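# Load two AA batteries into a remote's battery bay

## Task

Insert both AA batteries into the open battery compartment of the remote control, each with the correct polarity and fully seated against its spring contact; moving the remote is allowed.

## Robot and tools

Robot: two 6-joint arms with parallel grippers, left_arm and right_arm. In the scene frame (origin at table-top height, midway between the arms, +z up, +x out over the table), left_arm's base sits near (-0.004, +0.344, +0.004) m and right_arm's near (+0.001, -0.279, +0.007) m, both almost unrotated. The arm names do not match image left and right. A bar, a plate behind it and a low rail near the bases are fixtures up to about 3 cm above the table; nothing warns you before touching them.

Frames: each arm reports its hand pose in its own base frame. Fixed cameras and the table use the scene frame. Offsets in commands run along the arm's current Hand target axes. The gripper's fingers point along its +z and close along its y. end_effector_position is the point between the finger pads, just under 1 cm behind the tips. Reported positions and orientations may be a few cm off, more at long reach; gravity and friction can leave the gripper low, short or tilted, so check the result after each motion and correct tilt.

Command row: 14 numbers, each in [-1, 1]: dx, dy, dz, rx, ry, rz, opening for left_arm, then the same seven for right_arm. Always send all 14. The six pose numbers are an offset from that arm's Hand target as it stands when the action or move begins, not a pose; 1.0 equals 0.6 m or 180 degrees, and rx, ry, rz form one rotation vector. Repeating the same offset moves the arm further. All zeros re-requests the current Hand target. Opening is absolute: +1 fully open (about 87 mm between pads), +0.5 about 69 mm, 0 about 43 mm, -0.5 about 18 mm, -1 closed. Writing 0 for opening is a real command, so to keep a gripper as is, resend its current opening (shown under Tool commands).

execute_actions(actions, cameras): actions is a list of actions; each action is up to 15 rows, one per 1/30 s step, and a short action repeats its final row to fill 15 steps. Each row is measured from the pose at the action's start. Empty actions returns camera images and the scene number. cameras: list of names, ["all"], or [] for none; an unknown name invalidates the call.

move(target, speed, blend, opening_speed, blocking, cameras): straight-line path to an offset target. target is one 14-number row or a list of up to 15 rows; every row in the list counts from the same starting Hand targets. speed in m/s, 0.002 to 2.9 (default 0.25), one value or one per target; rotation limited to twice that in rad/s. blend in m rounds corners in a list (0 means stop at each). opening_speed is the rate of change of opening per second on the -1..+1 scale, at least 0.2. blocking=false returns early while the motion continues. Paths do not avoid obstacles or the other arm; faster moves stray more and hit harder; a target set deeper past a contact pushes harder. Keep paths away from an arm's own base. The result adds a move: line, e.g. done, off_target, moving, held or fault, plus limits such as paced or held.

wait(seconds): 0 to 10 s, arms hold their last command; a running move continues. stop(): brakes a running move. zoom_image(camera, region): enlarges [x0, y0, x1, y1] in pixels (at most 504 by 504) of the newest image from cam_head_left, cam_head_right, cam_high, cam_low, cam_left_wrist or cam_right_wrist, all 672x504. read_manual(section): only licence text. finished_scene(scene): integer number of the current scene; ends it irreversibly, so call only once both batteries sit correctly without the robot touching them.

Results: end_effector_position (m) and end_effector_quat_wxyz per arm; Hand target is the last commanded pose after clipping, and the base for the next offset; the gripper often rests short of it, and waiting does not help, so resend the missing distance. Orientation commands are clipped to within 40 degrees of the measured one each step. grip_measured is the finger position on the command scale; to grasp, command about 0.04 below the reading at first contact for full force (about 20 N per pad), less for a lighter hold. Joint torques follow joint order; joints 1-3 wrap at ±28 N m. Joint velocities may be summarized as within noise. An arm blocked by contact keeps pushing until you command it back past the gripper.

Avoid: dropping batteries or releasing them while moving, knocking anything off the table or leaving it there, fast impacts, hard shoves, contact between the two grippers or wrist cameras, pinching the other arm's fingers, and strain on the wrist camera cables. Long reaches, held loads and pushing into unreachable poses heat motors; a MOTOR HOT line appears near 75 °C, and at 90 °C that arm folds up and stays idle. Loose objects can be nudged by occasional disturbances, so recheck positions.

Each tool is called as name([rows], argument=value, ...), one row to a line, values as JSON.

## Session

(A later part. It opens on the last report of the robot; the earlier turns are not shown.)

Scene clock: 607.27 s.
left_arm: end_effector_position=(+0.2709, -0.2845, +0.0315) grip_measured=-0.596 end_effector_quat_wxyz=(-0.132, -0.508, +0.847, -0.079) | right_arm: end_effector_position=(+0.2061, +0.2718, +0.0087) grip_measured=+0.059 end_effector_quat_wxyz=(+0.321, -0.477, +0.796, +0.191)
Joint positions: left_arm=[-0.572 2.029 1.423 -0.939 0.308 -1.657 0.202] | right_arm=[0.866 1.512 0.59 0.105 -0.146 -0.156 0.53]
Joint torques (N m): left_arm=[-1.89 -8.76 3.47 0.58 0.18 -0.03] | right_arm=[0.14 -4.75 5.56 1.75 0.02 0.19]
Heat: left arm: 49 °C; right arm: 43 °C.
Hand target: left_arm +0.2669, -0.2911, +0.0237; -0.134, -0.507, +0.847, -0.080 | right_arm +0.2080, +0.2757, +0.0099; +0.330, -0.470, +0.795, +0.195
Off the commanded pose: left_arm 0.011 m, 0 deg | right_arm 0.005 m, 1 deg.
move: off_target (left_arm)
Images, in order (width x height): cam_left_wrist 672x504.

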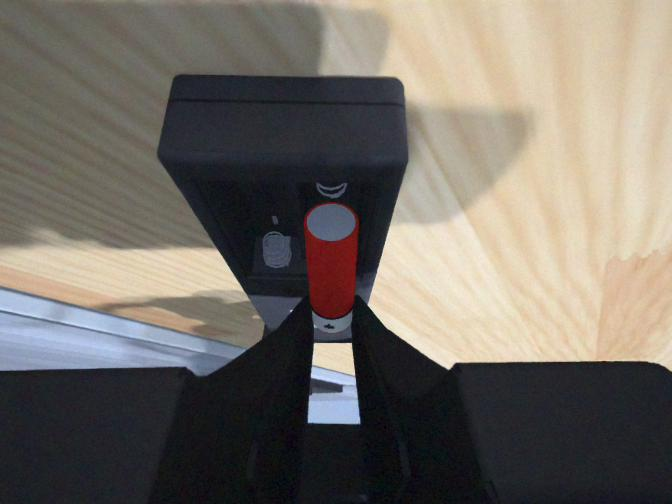

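move(target=[0.0135, -0.004, -0.042, 0, 0, 0, -0.68, 0, 0, 0, 0, 0, 0, 0.0], cameras=["cam_left_wrist"], speed=0.06)

zoom_image(camera="cam_left_wrist", region=[270, 150, 400, 280])

Scene clock: 631.33 s.
left_arm: end_effector_position=(+0.2645, -0.2857, +0.0373) grip_measured=-0.596 end_effector_quat_wxyz=(-0.138, -0.506, +0.849, -0.067) | right_arm: end_effector_position=(+0.2061, +0.2718, +0.0087) grip_measured=+0.059 end_effector_quat_wxyz=(+0.321, -0.477, +0.796, +0.191)
Joint positions: left_arm=[-0.584 2.029 1.448 -0.99 0.308 -1.658 0.202] | right_arm=[0.866 1.512 0.59 0.105 -0.146 -0.156 0.53]
Joint torques (N m): left_arm=[-0.64 -11.32 7.02 0.09 0.18 -0.03] | right_arm=[0.14 -4.74 5.56 1.74 0.02 0.19]
Heat: left arm: 49 °C; right arm: 43 °C.
Hand target: left_arm +0.2691, -0.2922, +0.0501; -0.134, -0.507, +0.848, -0.080 | right_arm +0.2079, +0.2757, +0.0099; +0.330, -0.470, +0.795, +0.195
Off the commanded pose: left_arm 0.015 m, 2 deg | right_arm 0.005 m, 1 deg.
move: off_target (left_arm)
Images, in order (width x height): cam_left_wrist 672x504.

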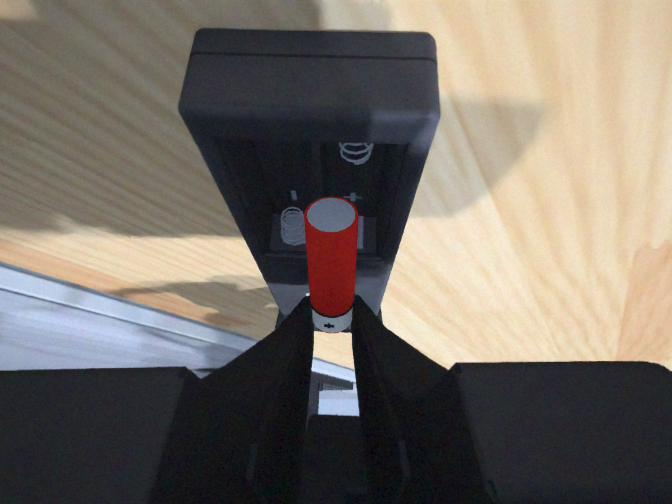

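Scaled by 3.877.

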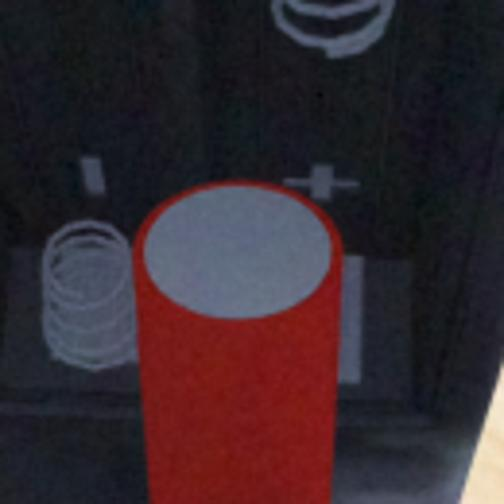

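move([
  [0.0005, -0.0023, -0.0433, 0, 0, 0, -0.68, 0, 0, 0, 0, 0, 0, 0.0],
  [-0.0172, -0.0023, 0.0122, 0, 0, 0, -0.68, 0, 0, 0, 0, 0, 0, 0.0],
], cameras=["cam_left_wrist"], speed=0.08)

zoom_image(camera="cam_left_wrist", region=[260, 120, 400, 260])

Scene clock: 644.57 s.
left_arm: end_effector_position=(+0.2696, -0.2860, +0.0402) grip_measured=-0.596 end_effector_quat_wxyz=(-0.135, -0.507, +0.848, -0.073) | right_arm: end_effector_position=(+0.2061, +0.2718, +0.0087) grip_measured=+0.059 end_effector_quat_wxyz=(+0.321, -0.477, +0.796, +0.191)
Joint positions: left_arm=[-0.577 2.029 1.46 -0.989 0.308 -1.657 0.202] | right_arm=[0.866 1.512 0.59 0.105 -0.146 -0.156 0.53]
Joint torques (N m): left_arm=[0.7 -9.62 4.96 0.36 0.18 0.19] | right_arm=[0.16 -4.75 5.56 1.74 0.02 0.19]
Heat: left arm: 50 °C; right arm: 43 °C.
Hand target: left_arm +0.2739, -0.2862, +0.0400; -0.134, -0.507, +0.847, -0.080 | right_arm +0.2079, +0.2757, +0.0099; +0.330, -0.470, +0.795, +0.195
Off the commanded pose: left_arm 0.004 m, 1 deg | right_arm 0.005 m, 1 deg.
move: done
Images, in order (width x height): cam_left_wrist 672x504.

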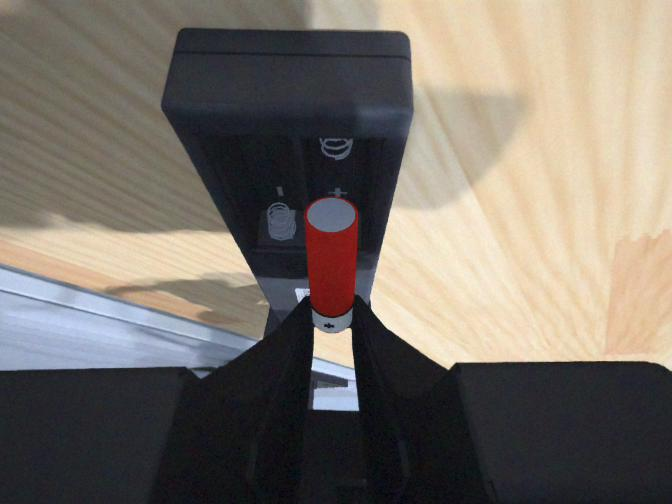

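Scaled by 3.600.

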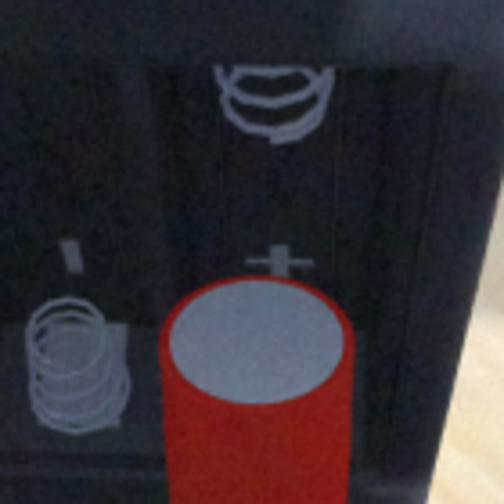

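move(target=[-0.002, -0.0025, 0.0064, 0, 0, 0, -0.68, 0, 0, 0, 0, 0, 0, 0.0], cameras=["cam_left_wrist"], speed=0.05)

zoom_image(camera="cam_left_wrist", region=[260, 130, 400, 270])

Scene clock: 653.20 s.
left_arm: end_effector_position=(+0.2718, -0.2874, +0.0403) grip_measured=-0.596 end_effector_quat_wxyz=(-0.132, -0.506, +0.849, -0.078) | right_arm: end_effector_position=(+0.2061, +0.2718, +0.0087) grip_measured=+0.059 end_effector_quat_wxyz=(+0.321, -0.477, +0.796, +0.191)
Joint positions: left_arm=[-0.577 2.029 1.46 -0.977 0.308 -1.657 0.202] | right_arm=[0.866 1.512 0.59 0.105 -0.146 -0.156 0.53]
Joint torques (N m): left_arm=[0.7 -8.66 4.83 0.38 0.18 0.2] | right_arm=[0.16 -4.75 5.56 1.74 0.02 0.2]
Heat: left arm: 50 °C; right arm: 43 °C.
Hand target: left_arm +0.2752, -0.2870, +0.0360; -0.134, -0.507, +0.847, -0.080 | right_arm +0.2079, +0.2757, +0.0099; +0.330, -0.470, +0.795, +0.195
Off the commanded pose: left_arm 0.005 m, 0 deg | right_arm 0.005 m, 1 deg.
move: done
Images, in order (width x height): cam_left_wrist 672x504.

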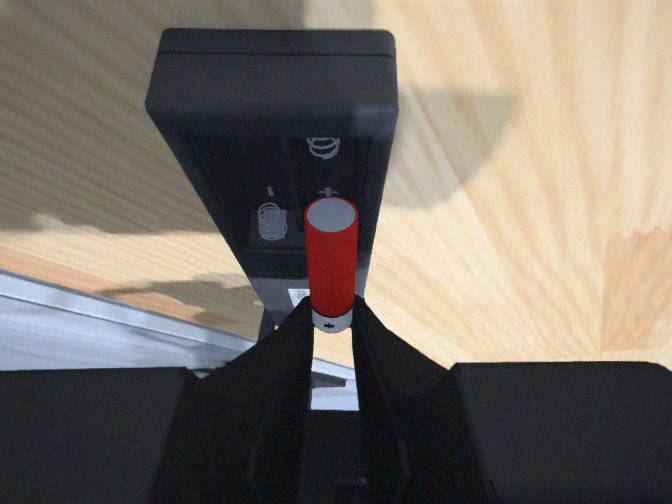

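Scaled by 3.600.

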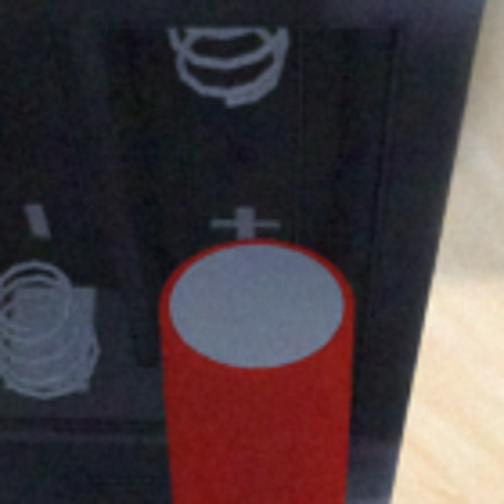

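move(target=[-0.002, 0.0027, 0.0064, 0, 0, 0, -0.68, 0, 0, 0, 0, 0, 0, 0.0], cameras=["cam_left_wrist"], speed=0.05)

zoom_image(camera="cam_left_wrist", region=[260, 130, 400, 270])

Scene clock: 658.53 s.
left_arm: end_effector_position=(+0.2703, -0.2864, +0.0358) grip_measured=-0.596 end_effector_quat_wxyz=(-0.133, -0.506, +0.848, -0.078) | right_arm: end_effector_position=(+0.2061, +0.2718, +0.0087) grip_measured=+0.059 end_effector_quat_wxyz=(+0.321, -0.477, +0.796, +0.191)
Joint positions: left_arm=[-0.577 2.029 1.441 -0.96 0.308 -1.657 0.202] | right_arm=[0.866 1.512 0.59 0.105 -0.146 -0.156 0.53]
Joint torques (N m): left_arm=[0.69 -8.64 4.89 0.37 0.19 0.18] | right_arm=[0.16 -4.74 5.56 1.74 0.02 0.19]
Heat: left arm: 50 °C; right arm: 43 °C.
Hand target: left_arm +0.2737, -0.2863, +0.0320; -0.134, -0.507, +0.847, -0.080 | right_arm +0.2079, +0.2757, +0.0099; +0.330, -0.470, +0.795, +0.195
Off the commanded pose: left_arm 0.005 m, 0 deg | right_arm 0.005 m, 1 deg.
move: done
Images, in order (width x height): cam_left_wrist 672x504.

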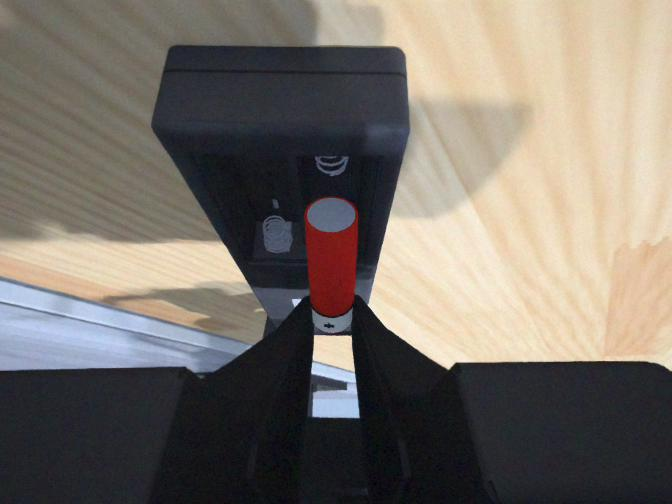

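Scaled by 3.600.

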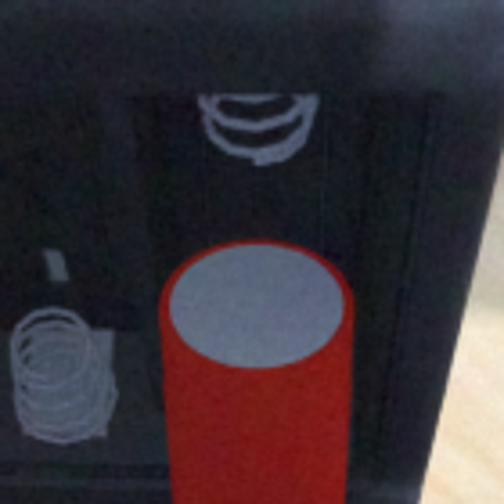

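move(target=[-0.003, 0, 0.0096, 0, 0, 0, -0.68, 0, 0, 0, 0, 0, 0, 0.0], cameras=["cam_left_wrist"], speed=0.05)

zoom_image(camera="cam_left_wrist", region=[260, 130, 400, 270])

Scene clock: 663.47 s.
left_arm: end_effector_position=(+0.2711, -0.2870, +0.0339) grip_measured=-0.596 end_effector_quat_wxyz=(-0.131, -0.506, +0.849, -0.081) | right_arm: end_effector_position=(+0.2061, +0.2718, +0.0087) grip_measured=+0.059 end_effector_quat_wxyz=(+0.321, -0.477, +0.796, +0.191)
Joint positions: left_arm=[-0.577 2.029 1.433 -0.944 0.308 -1.657 0.202] | right_arm=[0.866 1.512 0.59 0.105 -0.146 -0.156 0.53]
Joint torques (N m): left_arm=[0.65 -7.9 4.45 0.46 0.18 0.19] | right_arm=[0.14 -4.74 5.56 1.74 0.02 0.19]
Heat: left arm: 49 °C; right arm: 43 °C.
Hand target: left_arm +0.2736, -0.2863, +0.0259; -0.134, -0.507, +0.847, -0.080 | right_arm +0.2079, +0.2757, +0.0099; +0.330, -0.470, +0.795, +0.195
Off the commanded pose: left_arm 0.008 m, 0 deg | right_arm 0.005 m, 1 deg.
move: done
Images, in order (width x height): cam_left_wrist 672x504.

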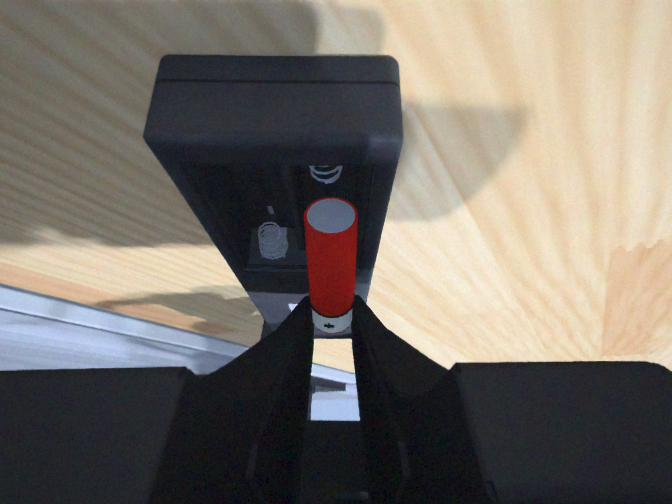

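Scaled by 3.600.

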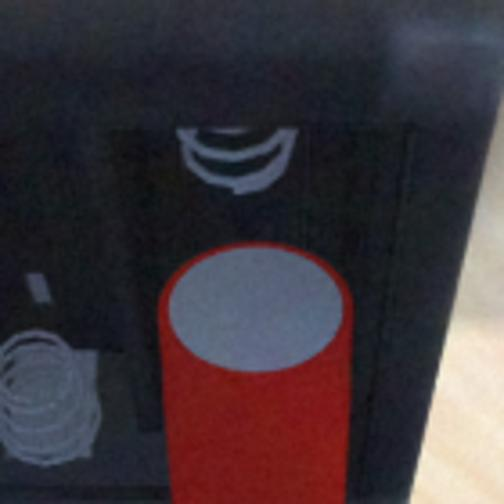

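move([
  [0.0298, -0.0007, -0.085, 0, 0, 0, -0.68, 0, 0, 0, 0, 0, 0, 0.0],
  [0.0005, -0.0007, 0.0072, 0, 0, 0, -0.68, 0, 0, 0, 0, 0, 0, 0.0],
], cameras=["cam_left_wrist"], speed=[0.12, 0.06])

zoom_image(camera="cam_left_wrist", region=[260, 130, 400, 270])

Scene clock: 674.90 s.
left_arm: end_effector_position=(+0.2691, -0.2863, +0.0326) grip_measured=-0.596 end_effector_quat_wxyz=(-0.137, -0.507, +0.847, -0.078) | right_arm: end_effector_position=(+0.2061, +0.2718, +0.0087) grip_measured=+0.059 end_effector_quat_wxyz=(+0.321, -0.477, +0.796, +0.191)
Joint positions: left_arm=[-0.575 2.033 1.43 -0.949 0.316 -1.657 0.202] | right_arm=[0.866 1.512 0.59 0.105 -0.146 -0.156 0.53]
Joint torques (N m): left_arm=[0.06 -7.58 4.19 0.59 0.11 0.14] | right_arm=[0.14 -4.75 5.57 1.74 0.02 0.19]
Heat: left arm: 49 °C; right arm: 43 °C.
Hand target: left_arm +0.2733, -0.2879, +0.0219; -0.134, -0.507, +0.848, -0.080 | right_arm +0.2079, +0.2757, +0.0099; +0.330, -0.470, +0.795, +0.195
Off the commanded pose: left_arm 0.012 m, 0 deg | right_arm 0.005 m, 1 deg.
move: off_target (left_arm)
Images, in order (width x height): cam_left_wrist 672x504.

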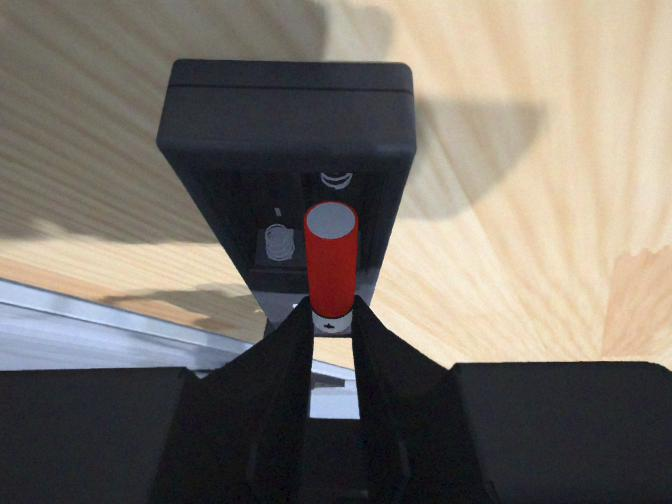

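Scaled by 3.600.

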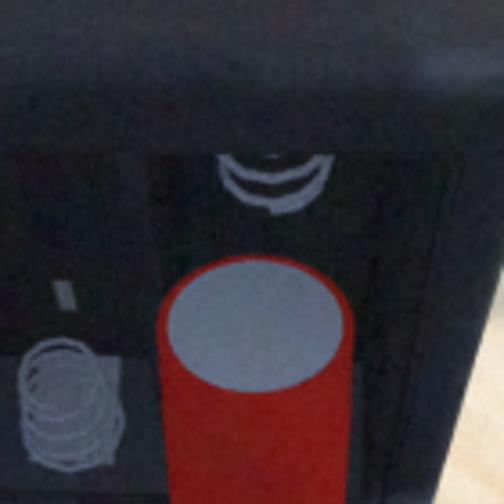

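move(target=[-0.002, -0.01, 0.0064, 0, 0, 0, -0.68, 0, 0, 0, 0, 0, 0, 0.0], cameras=["cam_left_wrist"], speed=0.02)

zoom_image(camera="cam_left_wrist", region=[260, 130, 400, 270])

Scene clock: 682.33 s.
left_arm: end_effector_position=(+0.2702, -0.2878, +0.0321) grip_measured=-0.596 end_effector_quat_wxyz=(-0.142, -0.507, +0.846, -0.080) | right_arm: end_effector_position=(+0.2061, +0.2718, +0.0087) grip_measured=+0.059 end_effector_quat_wxyz=(+0.321, -0.477, +0.796, +0.191)
Joint positions: left_arm=[-0.572 2.041 1.437 -0.948 0.328 -1.655 0.202] | right_arm=[0.866 1.512 0.59 0.105 -0.146 -0.156 0.53]
Joint torques (N m): left_arm=[-0.13 -6.02 5.42 0.63 -0.03 0.13] | right_arm=[0.14 -4.74 5.57 1.74 0.02 0.19]
Heat: left arm: 49 °C; right arm: 43 °C.
Hand target: left_arm +0.2786, -0.2908, +0.0179; -0.134, -0.507, +0.848, -0.080 | right_arm +0.2079, +0.2757, +0.0099; +0.330, -0.470, +0.795, +0.195
Off the commanded pose: left_arm 0.017 m, 1 deg | right_arm 0.005 m, 1 deg.
move: off_target (left_arm)
Images, in order (width x height): cam_left_wrist 672x504.

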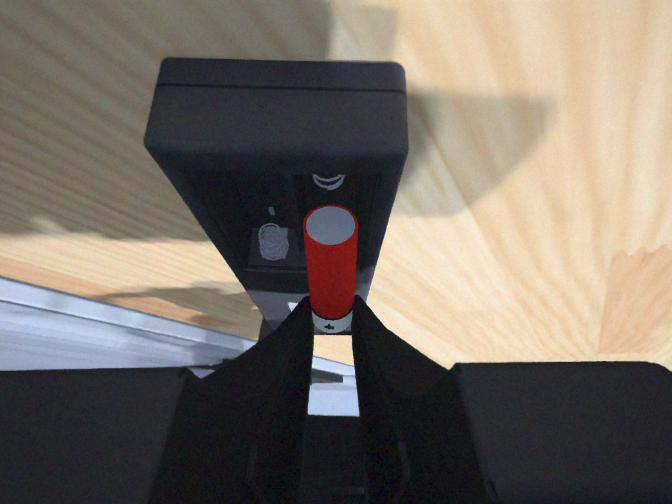

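Scaled by 3.600.

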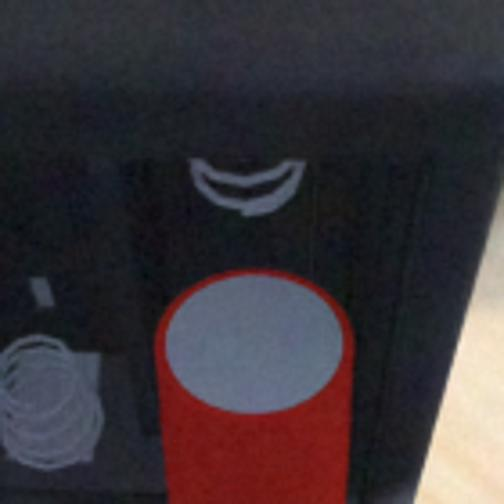

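move(target=[0, 0, 0, 0, 0, -0.01, -0.68, 0, 0, 0, 0, 0, 0, 0.0], cameras=["cam_left_wrist"], speed=0.01)

zoom_image(camera="cam_left_wrist", region=[260, 130, 400, 270])

Scene clock: 711.43 s.
left_arm: end_effector_position=(+0.2706, -0.2881, +0.0322) grip_measured=-0.596 end_effector_quat_wxyz=(-0.143, -0.511, +0.844, -0.080) | right_arm: end_effector_position=(+0.2061, +0.2718, +0.0087) grip_measured=+0.059 end_effector_quat_wxyz=(+0.321, -0.477, +0.796, +0.191)
Joint positions: left_arm=[-0.572 2.041 1.437 -0.948 0.328 -1.665 0.202] | right_arm=[0.866 1.512 0.59 0.105 -0.146 -0.156 0.53]
Joint torques (N m): left_arm=[-0.14 -6.46 4.86 0.65 -0.03 -0.1] | right_arm=[0.14 -4.74 5.56 1.74 0.02 0.19]
Heat: left arm: 48 °C; right arm: 43 °C.
Hand target: left_arm +0.2786, -0.2908, +0.0179; -0.135, -0.520, +0.840, -0.078 | right_arm +0.2079, +0.2757, +0.0099; +0.330, -0.470, +0.795, +0.195
Off the commanded pose: left_arm 0.017 m, 1 deg | right_arm 0.005 m, 1 deg.
move: off_target (left_arm)
Images, in order (width x height): cam_left_wrist 672x504.

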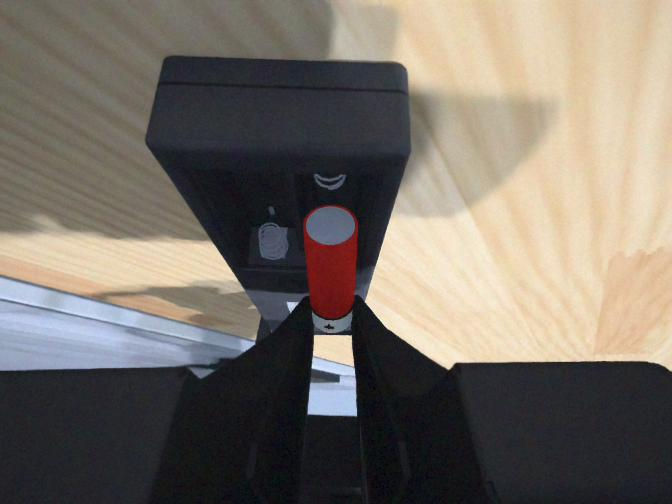

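Scaled by 3.600.

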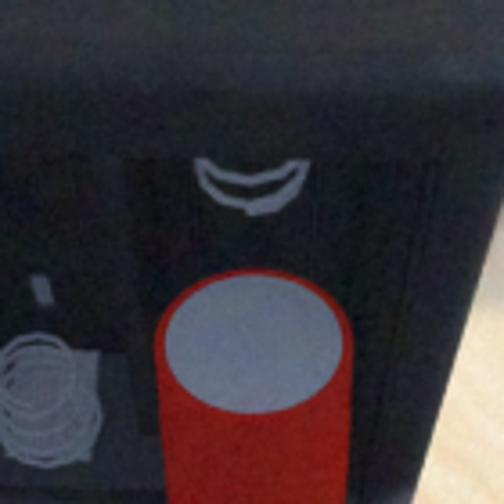

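wait(seconds=0.1, cameras=["cam_low", "cam_head_right", "cam_high", "cam_right_wrist"])

zoom_image(camera="cam_low", region=[180, 100, 390, 250])

zoom_image(camera="cam_head_right", region=[340, 180, 480, 310])

Scene clock: 729.30 s.
left_arm: end_effector_position=(+0.2706, -0.2881, +0.0322) grip_measured=-0.596 end_effector_quat_wxyz=(-0.143, -0.512, +0.843, -0.079) | right_arm: end_effector_position=(+0.2061, +0.2718, +0.0087) grip_measured=+0.059 end_effector_quat_wxyz=(+0.321, -0.477, +0.796, +0.191)
Joint positions: left_arm=[-0.572 2.041 1.437 -0.948 0.329 -1.666 0.202] | right_arm=[0.866 1.512 0.59 0.105 -0.146 -0.156 0.53]
Joint torques (N m): left_arm=[-0.13 -6.43 4.89 0.65 -0.02 -0.09] | right_arm=[0.14 -4.74 5.56 1.74 0.02 0.19]
Heat: left arm: 48 °C; right arm: 43 °C.
Hand target: left_arm +0.2786, -0.2908, +0.0179; -0.135, -0.520, +0.839, -0.078 | right_arm +0.2079, +0.2757, +0.0099; +0.330, -0.470, +0.795, +0.195
Tool commands: left_gripper/opening=-0.68 right_gripper/opening=+0.0
Off the commanded pose: left_arm 0.017 m, 1 deg | right_arm 0.005 m, 1 deg.
wait: 0.10 s; at rest from the start
Images, in order (width x height): cam_head_right 672x504, cam_high 672x504, cam_low 672x504, cam_right_wrist 672x504.

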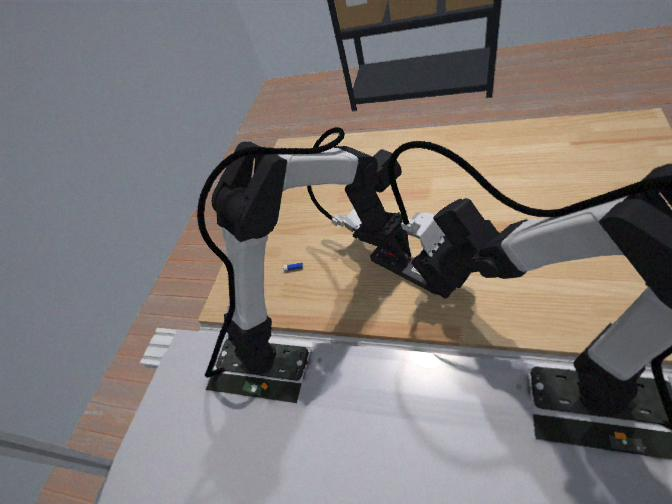

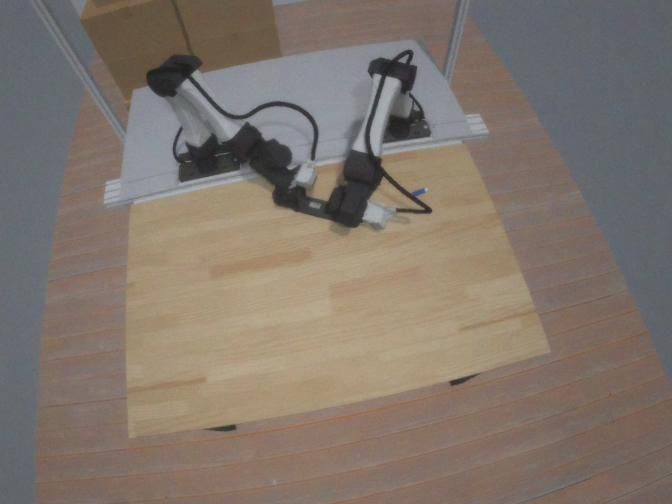

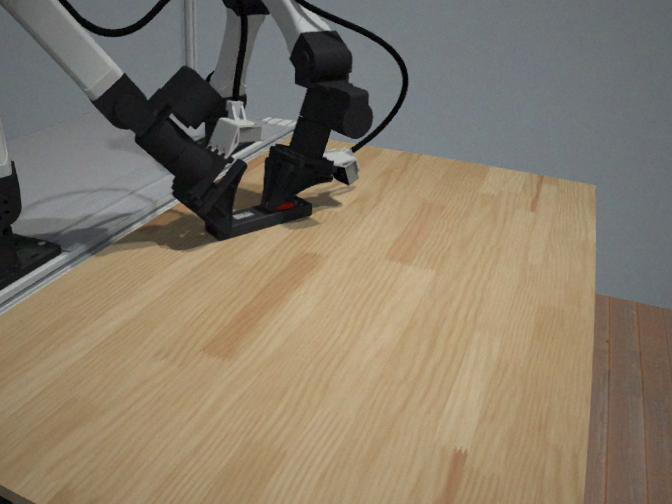

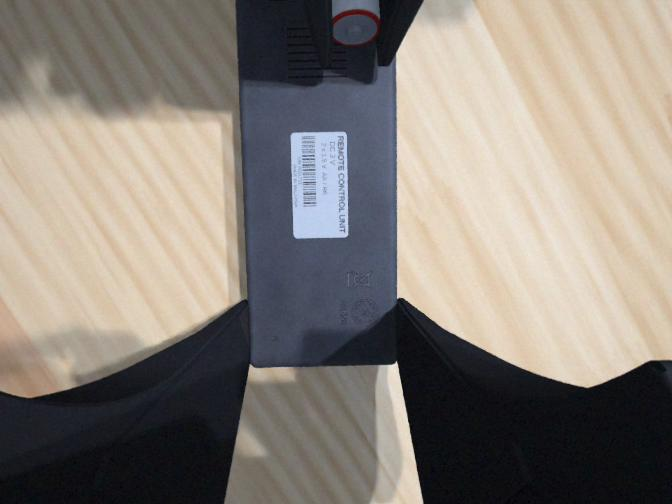

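Scaled by 2.400.

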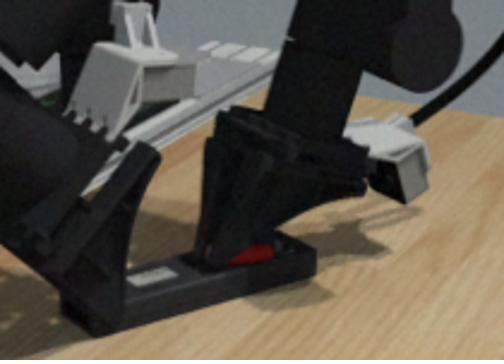

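Scaled by 3.600.

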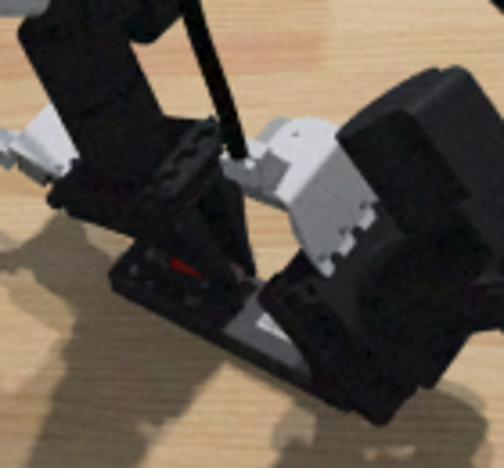

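zoom_image(camera="cam_right_wrist", region=[270, 0, 430, 100])

zoom_image(camera="cam_low", region=[250, 150, 330, 230])

Scaled by 3.150.

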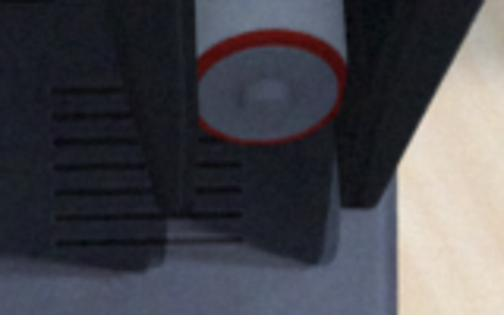

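Scaled by 6.300.

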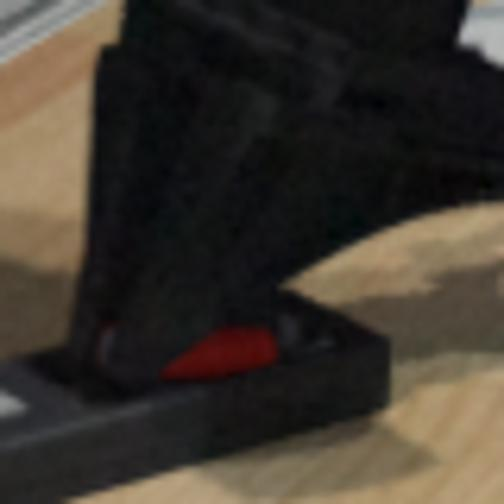

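move([
  [0.03, 0, -0.1, 0, 0, 0, -0.68, 0, 0, 0, 0, 0, 0, 0.0],
  [0.06, 0, -0.14, 0, -0.1, 0, -0.68, 0, 0, 0, 0, 0, 0, 0.0],
], cameras=["cam_left_wrist"], speed=0.12)

zoom_image(camera="cam_left_wrist", region=[290, 20, 390, 170])

Scene clock: 785.83 s.
left_arm: end_effector_position=(+0.2717, -0.2962, +0.1082) grip_measured=-0.596 end_effector_quat_wxyz=(-0.010, -0.522, +0.853, +0.002) | right_arm: end_effector_position=(+0.2061, +0.2717, +0.0087) grip_measured=+0.059 end_effector_quat_wxyz=(+0.321, -0.476, +0.796, +0.191)
Joint positions: left_arm=[-0.72 2.041 1.834 -1.373 0.018 -1.818 0.202] | right_arm=[0.866 1.512 0.59 0.105 -0.145 -0.155 0.53]
Joint torques (N m): left_arm=[-0.57 -8.57 7.36 0.09 -0.22 -0.05] | right_arm=[0.16 -4.74 5.56 1.74 0.01 0.19]
Heat: left arm: 47 °C; right arm: 43 °C.
Hand target: left_arm +0.2756, -0.2986, +0.1089; -0.002, -0.526, +0.850, +0.004 | right_arm +0.2080, +0.2757, +0.0099; +0.330, -0.470, +0.795, +0.195
Off the commanded pose: left_arm 0.005 m, 1 deg | right_arm 0.005 m, 1 deg.
move: done
Images, in order (width x height): cam_left_wrist 672x504.

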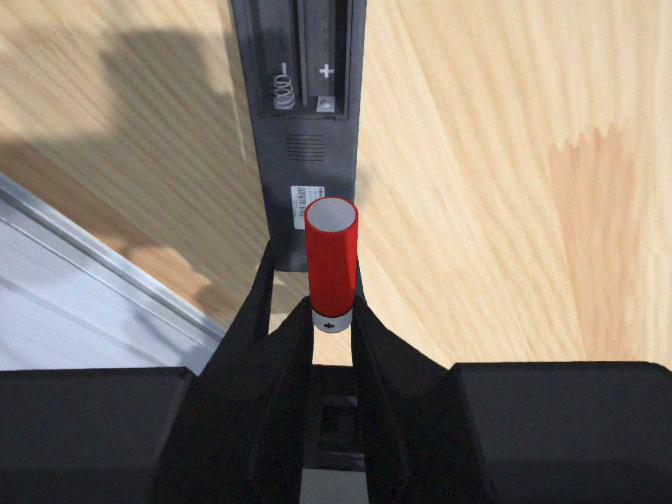

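Scaled by 3.360.

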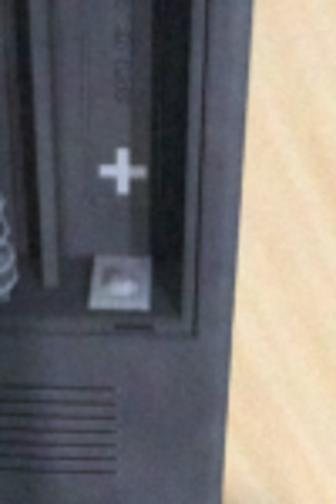

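move(target=[-0.0255, 0.01, 0.0565, 0.0013, 0.1567, 0.0068, -0.68, 0, 0, 0, 0, 0, 0, 0.0], cameras=["cam_left_wrist"], speed=0.1)

zoom_image(camera="cam_left_wrist", region=[250, 40, 430, 220])

Scene clock: 829.87 s.
left_arm: end_effector_position=(+0.2727, -0.2802, +0.0631) grip_measured=-0.596 end_effector_quat_wxyz=(-0.212, -0.507, +0.829, -0.103) | right_arm: end_effector_position=(+0.2061, +0.2717, +0.0087) grip_measured=+0.059 end_effector_quat_wxyz=(+0.321, -0.476, +0.796, +0.191)
Joint positions: left_arm=[-0.494 2.041 1.5 -1.068 0.475 -1.583 0.202] | right_arm=[0.866 1.512 0.59 0.105 -0.145 -0.155 0.53]
Joint torques (N m): left_arm=[0.61 -12.78 4.88 0.28 0.41 0.2] | right_arm=[0.16 -4.74 5.56 1.75 0.01 0.19]
Heat: left arm: 49 °C; right arm: 43 °C.
Hand target: left_arm +0.2767, -0.2822, +0.0751; -0.209, -0.502, +0.830, -0.126 | right_arm +0.2080, +0.2757, +0.0099; +0.330, -0.470, +0.795, +0.195
Off the commanded pose: left_arm 0.013 m, 3 deg | right_arm 0.005 m, 1 deg.
move: off_target (left_arm)
Images, in order (width x height): cam_left_wrist 672x504.

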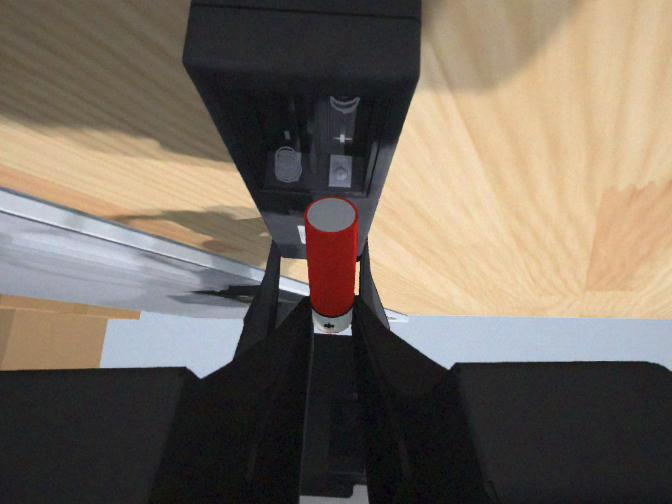

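Scaled by 2.800.

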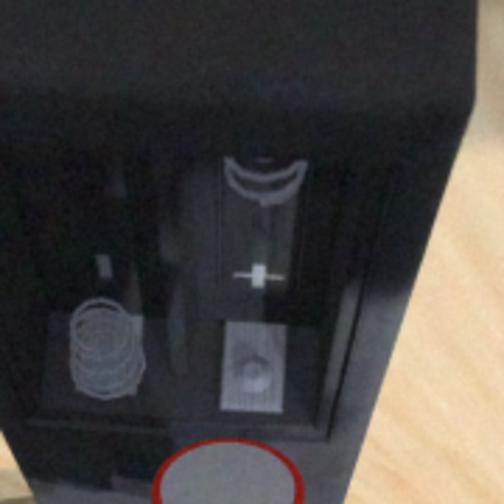

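move(target=[-0.019, -0.0055, 0.0465, 0, 0, 0.0039, -0.68, 0, 0, 0, 0, 0, 0, 0.0], cameras=["cam_left_wrist"], speed=0.06)

zoom_image(camera="cam_left_wrist", region=[250, 100, 430, 280])

Scene clock: 851.53 s.
left_arm: end_effector_position=(+0.2768, -0.2827, +0.0473) grip_measured=-0.596 end_effector_quat_wxyz=(-0.203, -0.502, +0.832, -0.120) | right_arm: end_effector_position=(+0.2061, +0.2717, +0.0087) grip_measured=+0.059 end_effector_quat_wxyz=(+0.321, -0.476, +0.796, +0.191)
Joint positions: left_arm=[-0.494 2.051 1.447 -0.968 0.477 -1.579 0.202] | right_arm=[0.866 1.512 0.59 0.105 -0.145 -0.155 0.53]
Joint torques (N m): left_arm=[-0.21 -8.8 4.89 0.38 0.39 0.2] | right_arm=[0.16 -4.74 5.56 1.74 0.01 0.19]
Heat: left arm: 53 °C; right arm: 43 °C.
Hand target: left_arm +0.2781, -0.2864, +0.0449; -0.208, -0.497, +0.833, -0.127 | right_arm +0.2080, +0.2757, +0.0099; +0.330, -0.470, +0.795, +0.195
Off the commanded pose: left_arm 0.005 m, 1 deg | right_arm 0.005 m, 1 deg.
move: done
Images, in order (width x height): cam_left_wrist 672x504.

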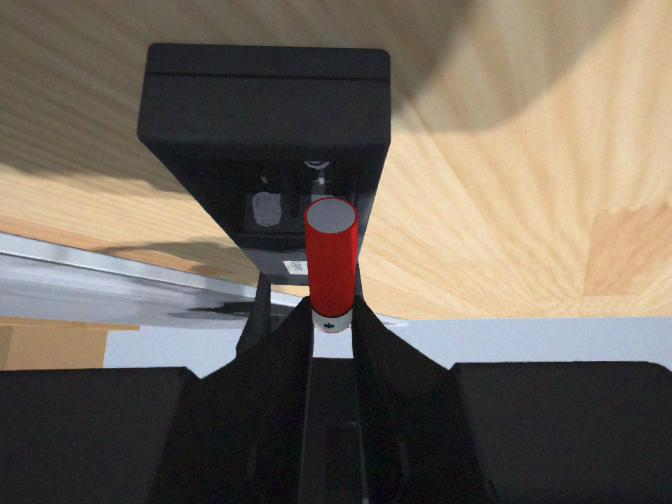

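Scaled by 2.800.

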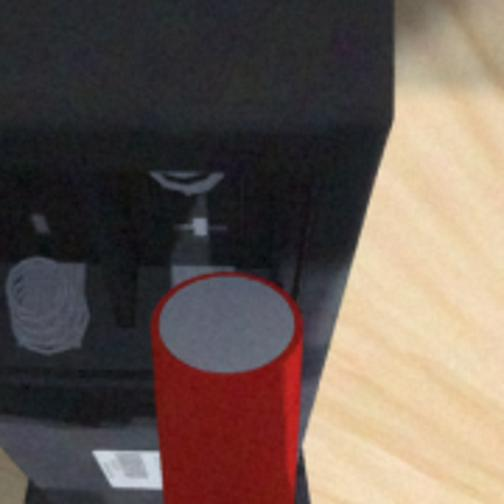

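move(target=[-0.0061, 0.0068, 0.0118, 0, 0, 0, -0.68, 0, 0, 0, 0, 0, 0, 0.0], cameras=["cam_left_wrist"], speed=0.06)

zoom_image(camera="cam_left_wrist", region=[250, 100, 430, 280])

Scene clock: 861.30 s.
left_arm: end_effector_position=(+0.2743, -0.2816, +0.0387) grip_measured=-0.596 end_effector_quat_wxyz=(-0.203, -0.501, +0.832, -0.122) | right_arm: end_effector_position=(+0.2061, +0.2717, +0.0087) grip_measured=+0.059 end_effector_quat_wxyz=(+0.321, -0.476, +0.796, +0.191)
Joint positions: left_arm=[-0.494 2.051 1.41 -0.928 0.478 -1.579 0.202] | right_arm=[0.866 1.512 0.59 0.105 -0.145 -0.155 0.53]
Joint torques (N m): left_arm=[-0.25 -8.99 4.79 0.33 0.37 0.2] | right_arm=[0.14 -4.75 5.56 1.74 0.01 0.19]
Heat: left arm: 52 °C; right arm: 43 °C.
Hand target: left_arm +0.2746, -0.2846, +0.0370; -0.208, -0.497, +0.833, -0.127 | right_arm +0.2080, +0.2757, +0.0099; +0.330, -0.470, +0.795, +0.195
Off the commanded pose: left_arm 0.003 m, 1 deg | right_arm 0.005 m, 1 deg.
move: done
Images, in order (width x height): cam_left_wrist 672x504.

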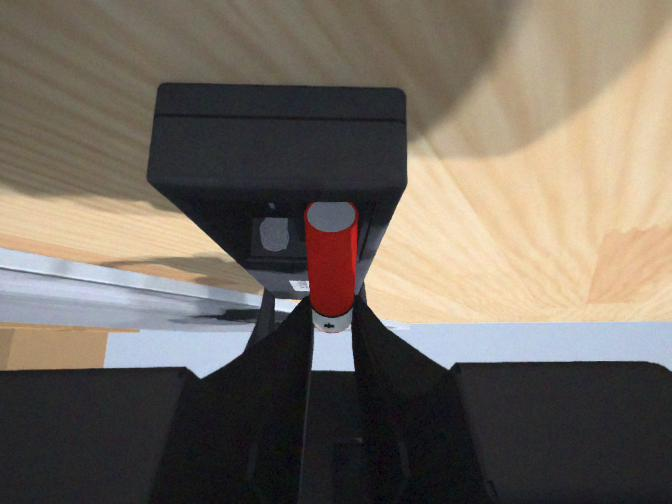

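Scaled by 2.800.

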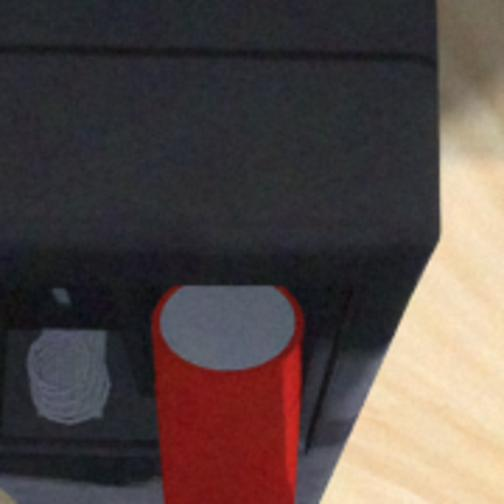

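move(target=[-0.0046, 0, 0.0089, 0, 0, 0, -0.68, 0, 0, 0, 0, 0, 0, 0.0], cameras=["cam_left_wrist"], speed=0.06)

zoom_image(camera="cam_left_wrist", region=[250, 100, 430, 280])

Scene clock: 865.83 s.
left_arm: end_effector_position=(+0.2744, -0.2817, +0.0360) grip_measured=-0.596 end_effector_quat_wxyz=(-0.202, -0.501, +0.833, -0.124) | right_arm: end_effector_position=(+0.2061, +0.2717, +0.0087) grip_measured=+0.059 end_effector_quat_wxyz=(+0.321, -0.476, +0.796, +0.191)
Joint positions: left_arm=[-0.494 2.051 1.398 -0.909 0.478 -1.579 0.202] | right_arm=[0.866 1.512 0.59 0.105 -0.145 -0.155 0.53]
Joint torques (N m): left_arm=[-0.24 -8.1 4.79 0.39 0.37 0.19] | right_arm=[0.16 -4.74 5.56 1.74 0.01 0.19]
Heat: left arm: 51 °C; right arm: 43 °C.
Hand target: left_arm +0.2746, -0.2847, +0.0310; -0.208, -0.497, +0.833, -0.127 | right_arm +0.2080, +0.2757, +0.0099; +0.330, -0.470, +0.795, +0.195
Off the commanded pose: left_arm 0.006 m, 1 deg | right_arm 0.005 m, 1 deg.
move: done
Images, in order (width x height): cam_left_wrist 672x504.

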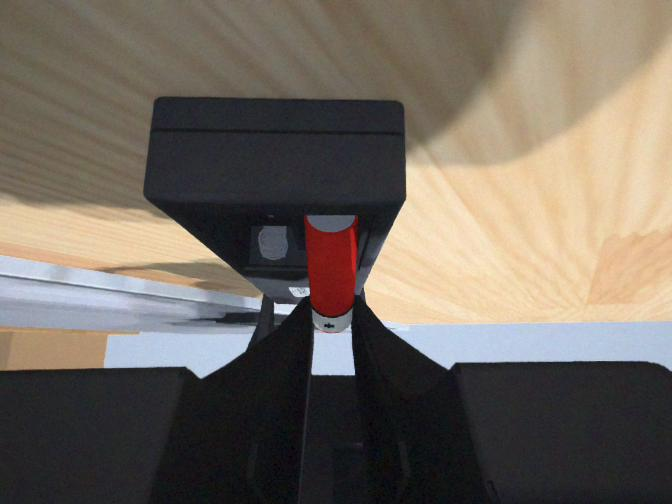

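Scaled by 2.800.

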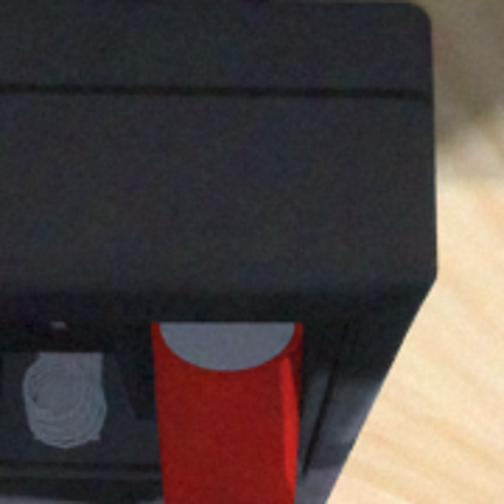

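move(target=[-0.0046, 0, 0.0089, 0, 0, 0, -0.68, 0, 0, 0, 0, 0, 0, 0.0], cameras=["cam_left_wrist"], speed=0.06)

zoom_image(camera="cam_left_wrist", region=[250, 100, 430, 280])

Scene clock: 870.03 s.
left_arm: end_effector_position=(+0.2733, -0.2831, +0.0335) grip_measured=-0.596 end_effector_quat_wxyz=(-0.207, -0.500, +0.831, -0.127) | right_arm: end_effector_position=(+0.2061, +0.2717, +0.0087) grip_measured=+0.059 end_effector_quat_wxyz=(+0.321, -0.476, +0.796, +0.191)
Joint positions: left_arm=[-0.494 2.057 1.391 -0.897 0.491 -1.579 0.202] | right_arm=[0.866 1.512 0.59 0.105 -0.145 -0.155 0.53]
Joint torques (N m): left_arm=[-0.29 -7.8 4.42 0.47 0.25 0.18] | right_arm=[0.14 -4.74 5.56 1.74 0.01 0.19]
Heat: left arm: 51 °C; right arm: 43 °C.
Hand target: left_arm +0.2745, -0.2848, +0.0250; -0.208, -0.497, +0.833, -0.127 | right_arm +0.2080, +0.2757, +0.0099; +0.330, -0.470, +0.795, +0.195
Off the commanded pose: left_arm 0.009 m, 0 deg | right_arm 0.005 m, 1 deg.
move: done
Images, in order (width x height): cam_left_wrist 672x504.

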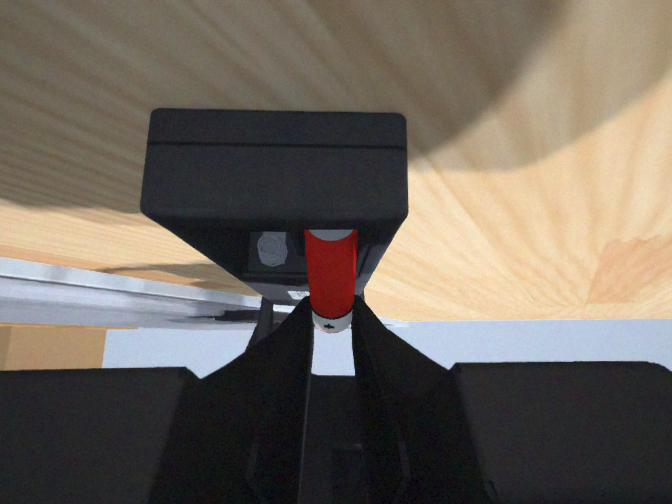

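Scaled by 2.800.

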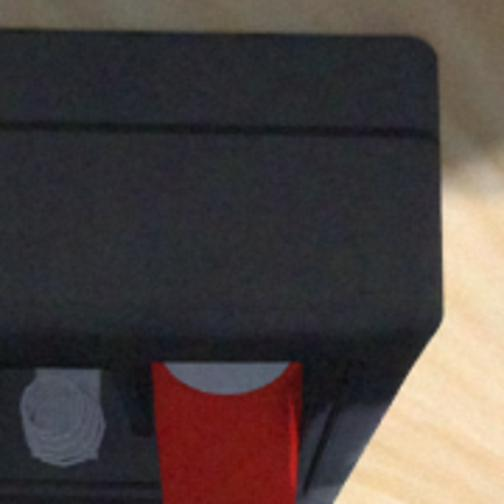

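move(target=[-0.0055, 0, -0.001, 0, -0.0444, 0, -0.68, 0, 0, 0, 0, 0, 0, 0.0], cameras=["cam_left_wrist"], speed=0.05)

zoom_image(camera="cam_left_wrist", region=[250, 120, 430, 300])

Scene clock: 891.80 s.
left_arm: end_effector_position=(+0.2725, -0.2839, +0.0316) grip_measured=-0.596 end_effector_quat_wxyz=(-0.185, -0.503, +0.838, -0.106) | right_arm: end_effector_position=(+0.2061, +0.2717, +0.0087) grip_measured=+0.059 end_effector_quat_wxyz=(+0.321, -0.476, +0.796, +0.191)
Joint positions: left_arm=[-0.52 2.057 1.413 -0.922 0.43 -1.602 0.202] | right_arm=[0.866 1.512 0.59 0.105 -0.145 -0.155 0.53]
Joint torques (N m): left_arm=[-2.02 -10.26 4.66 0.4 -0.63 -0.05] | right_arm=[0.16 -4.74 5.55 1.74 0.01 0.18]
Heat: left arm: 49 °C; right arm: 43 °C.
Hand target: left_arm +0.2761, -0.2820, +0.0240; -0.149, -0.505, +0.845, -0.092 | right_arm +0.2080, +0.2757, +0.0099; +0.330, -0.470, +0.795, +0.195
Off the commanded pose: left_arm 0.009 m, 5 deg | right_arm 0.005 m, 1 deg.
move: off_target (left_arm)
Images, in order (width x height): cam_left_wrist 672x504.

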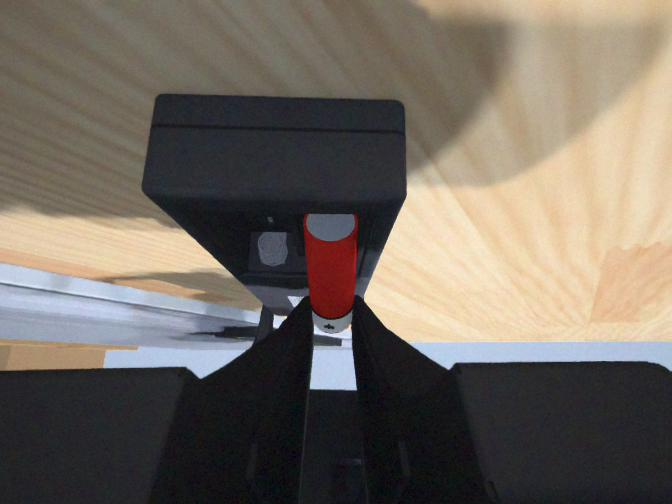

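Scaled by 2.800.

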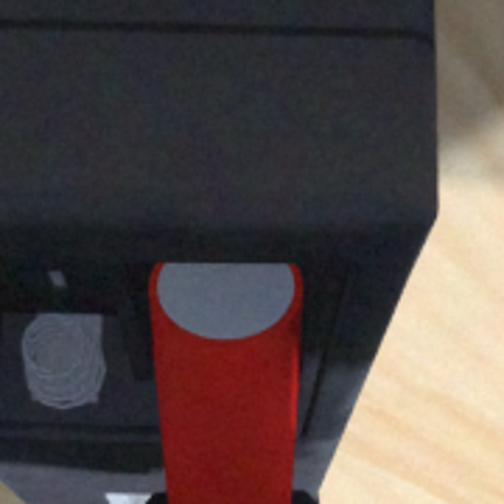

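move(target=[-0.003, 0, 0.0, 0, -0.03, 0, -0.68, 0, 0, 0, 0, 0, 0, 0.0], cameras=["cam_left_wrist"], speed=0.05)

zoom_image(camera="cam_left_wrist", region=[250, 120, 430, 300])

Scene clock: 904.17 s.
left_arm: end_effector_position=(+0.2721, -0.2848, +0.0311) grip_measured=-0.596 end_effector_quat_wxyz=(-0.146, -0.505, +0.846, -0.083) | right_arm: end_effector_position=(+0.2061, +0.2717, +0.0087) grip_measured=+0.059 end_effector_quat_wxyz=(+0.321, -0.476, +0.796, +0.191)
Joint positions: left_arm=[-0.558 2.045 1.433 -0.945 0.338 -1.637 0.202] | right_arm=[0.866 1.512 0.59 0.105 -0.145 -0.155 0.53]
Joint torques (N m): left_arm=[-1.61 -10.06 4.64 0.37 -0.71 -0.03] | right_arm=[0.16 -4.72 5.56 1.74 0.01 0.19]
Heat: left arm: 49 °C; right arm: 43 °C.
Hand target: left_arm +0.2768, -0.2805, +0.0234; -0.109, -0.509, +0.851, -0.068 | right_arm +0.2080, +0.2757, +0.0099; +0.330, -0.470, +0.795, +0.195
Off the commanded pose: left_arm 0.010 m, 5 deg | right_arm 0.005 m, 1 deg.
move: off_target (left_arm)
Images, in order (width x height): cam_left_wrist 672x504.

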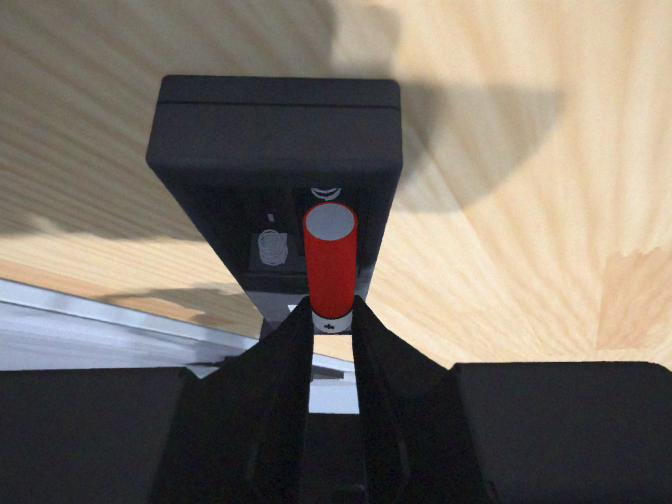

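Scaled by 2.800.

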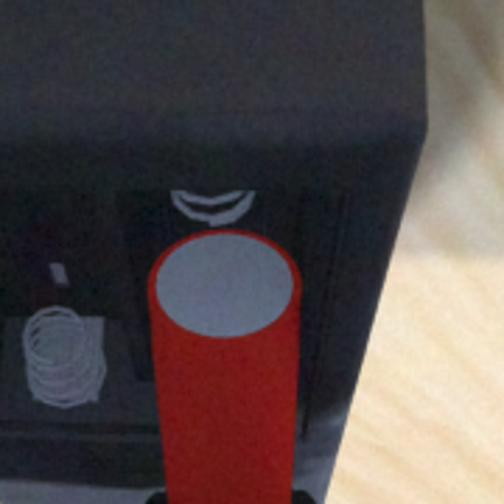

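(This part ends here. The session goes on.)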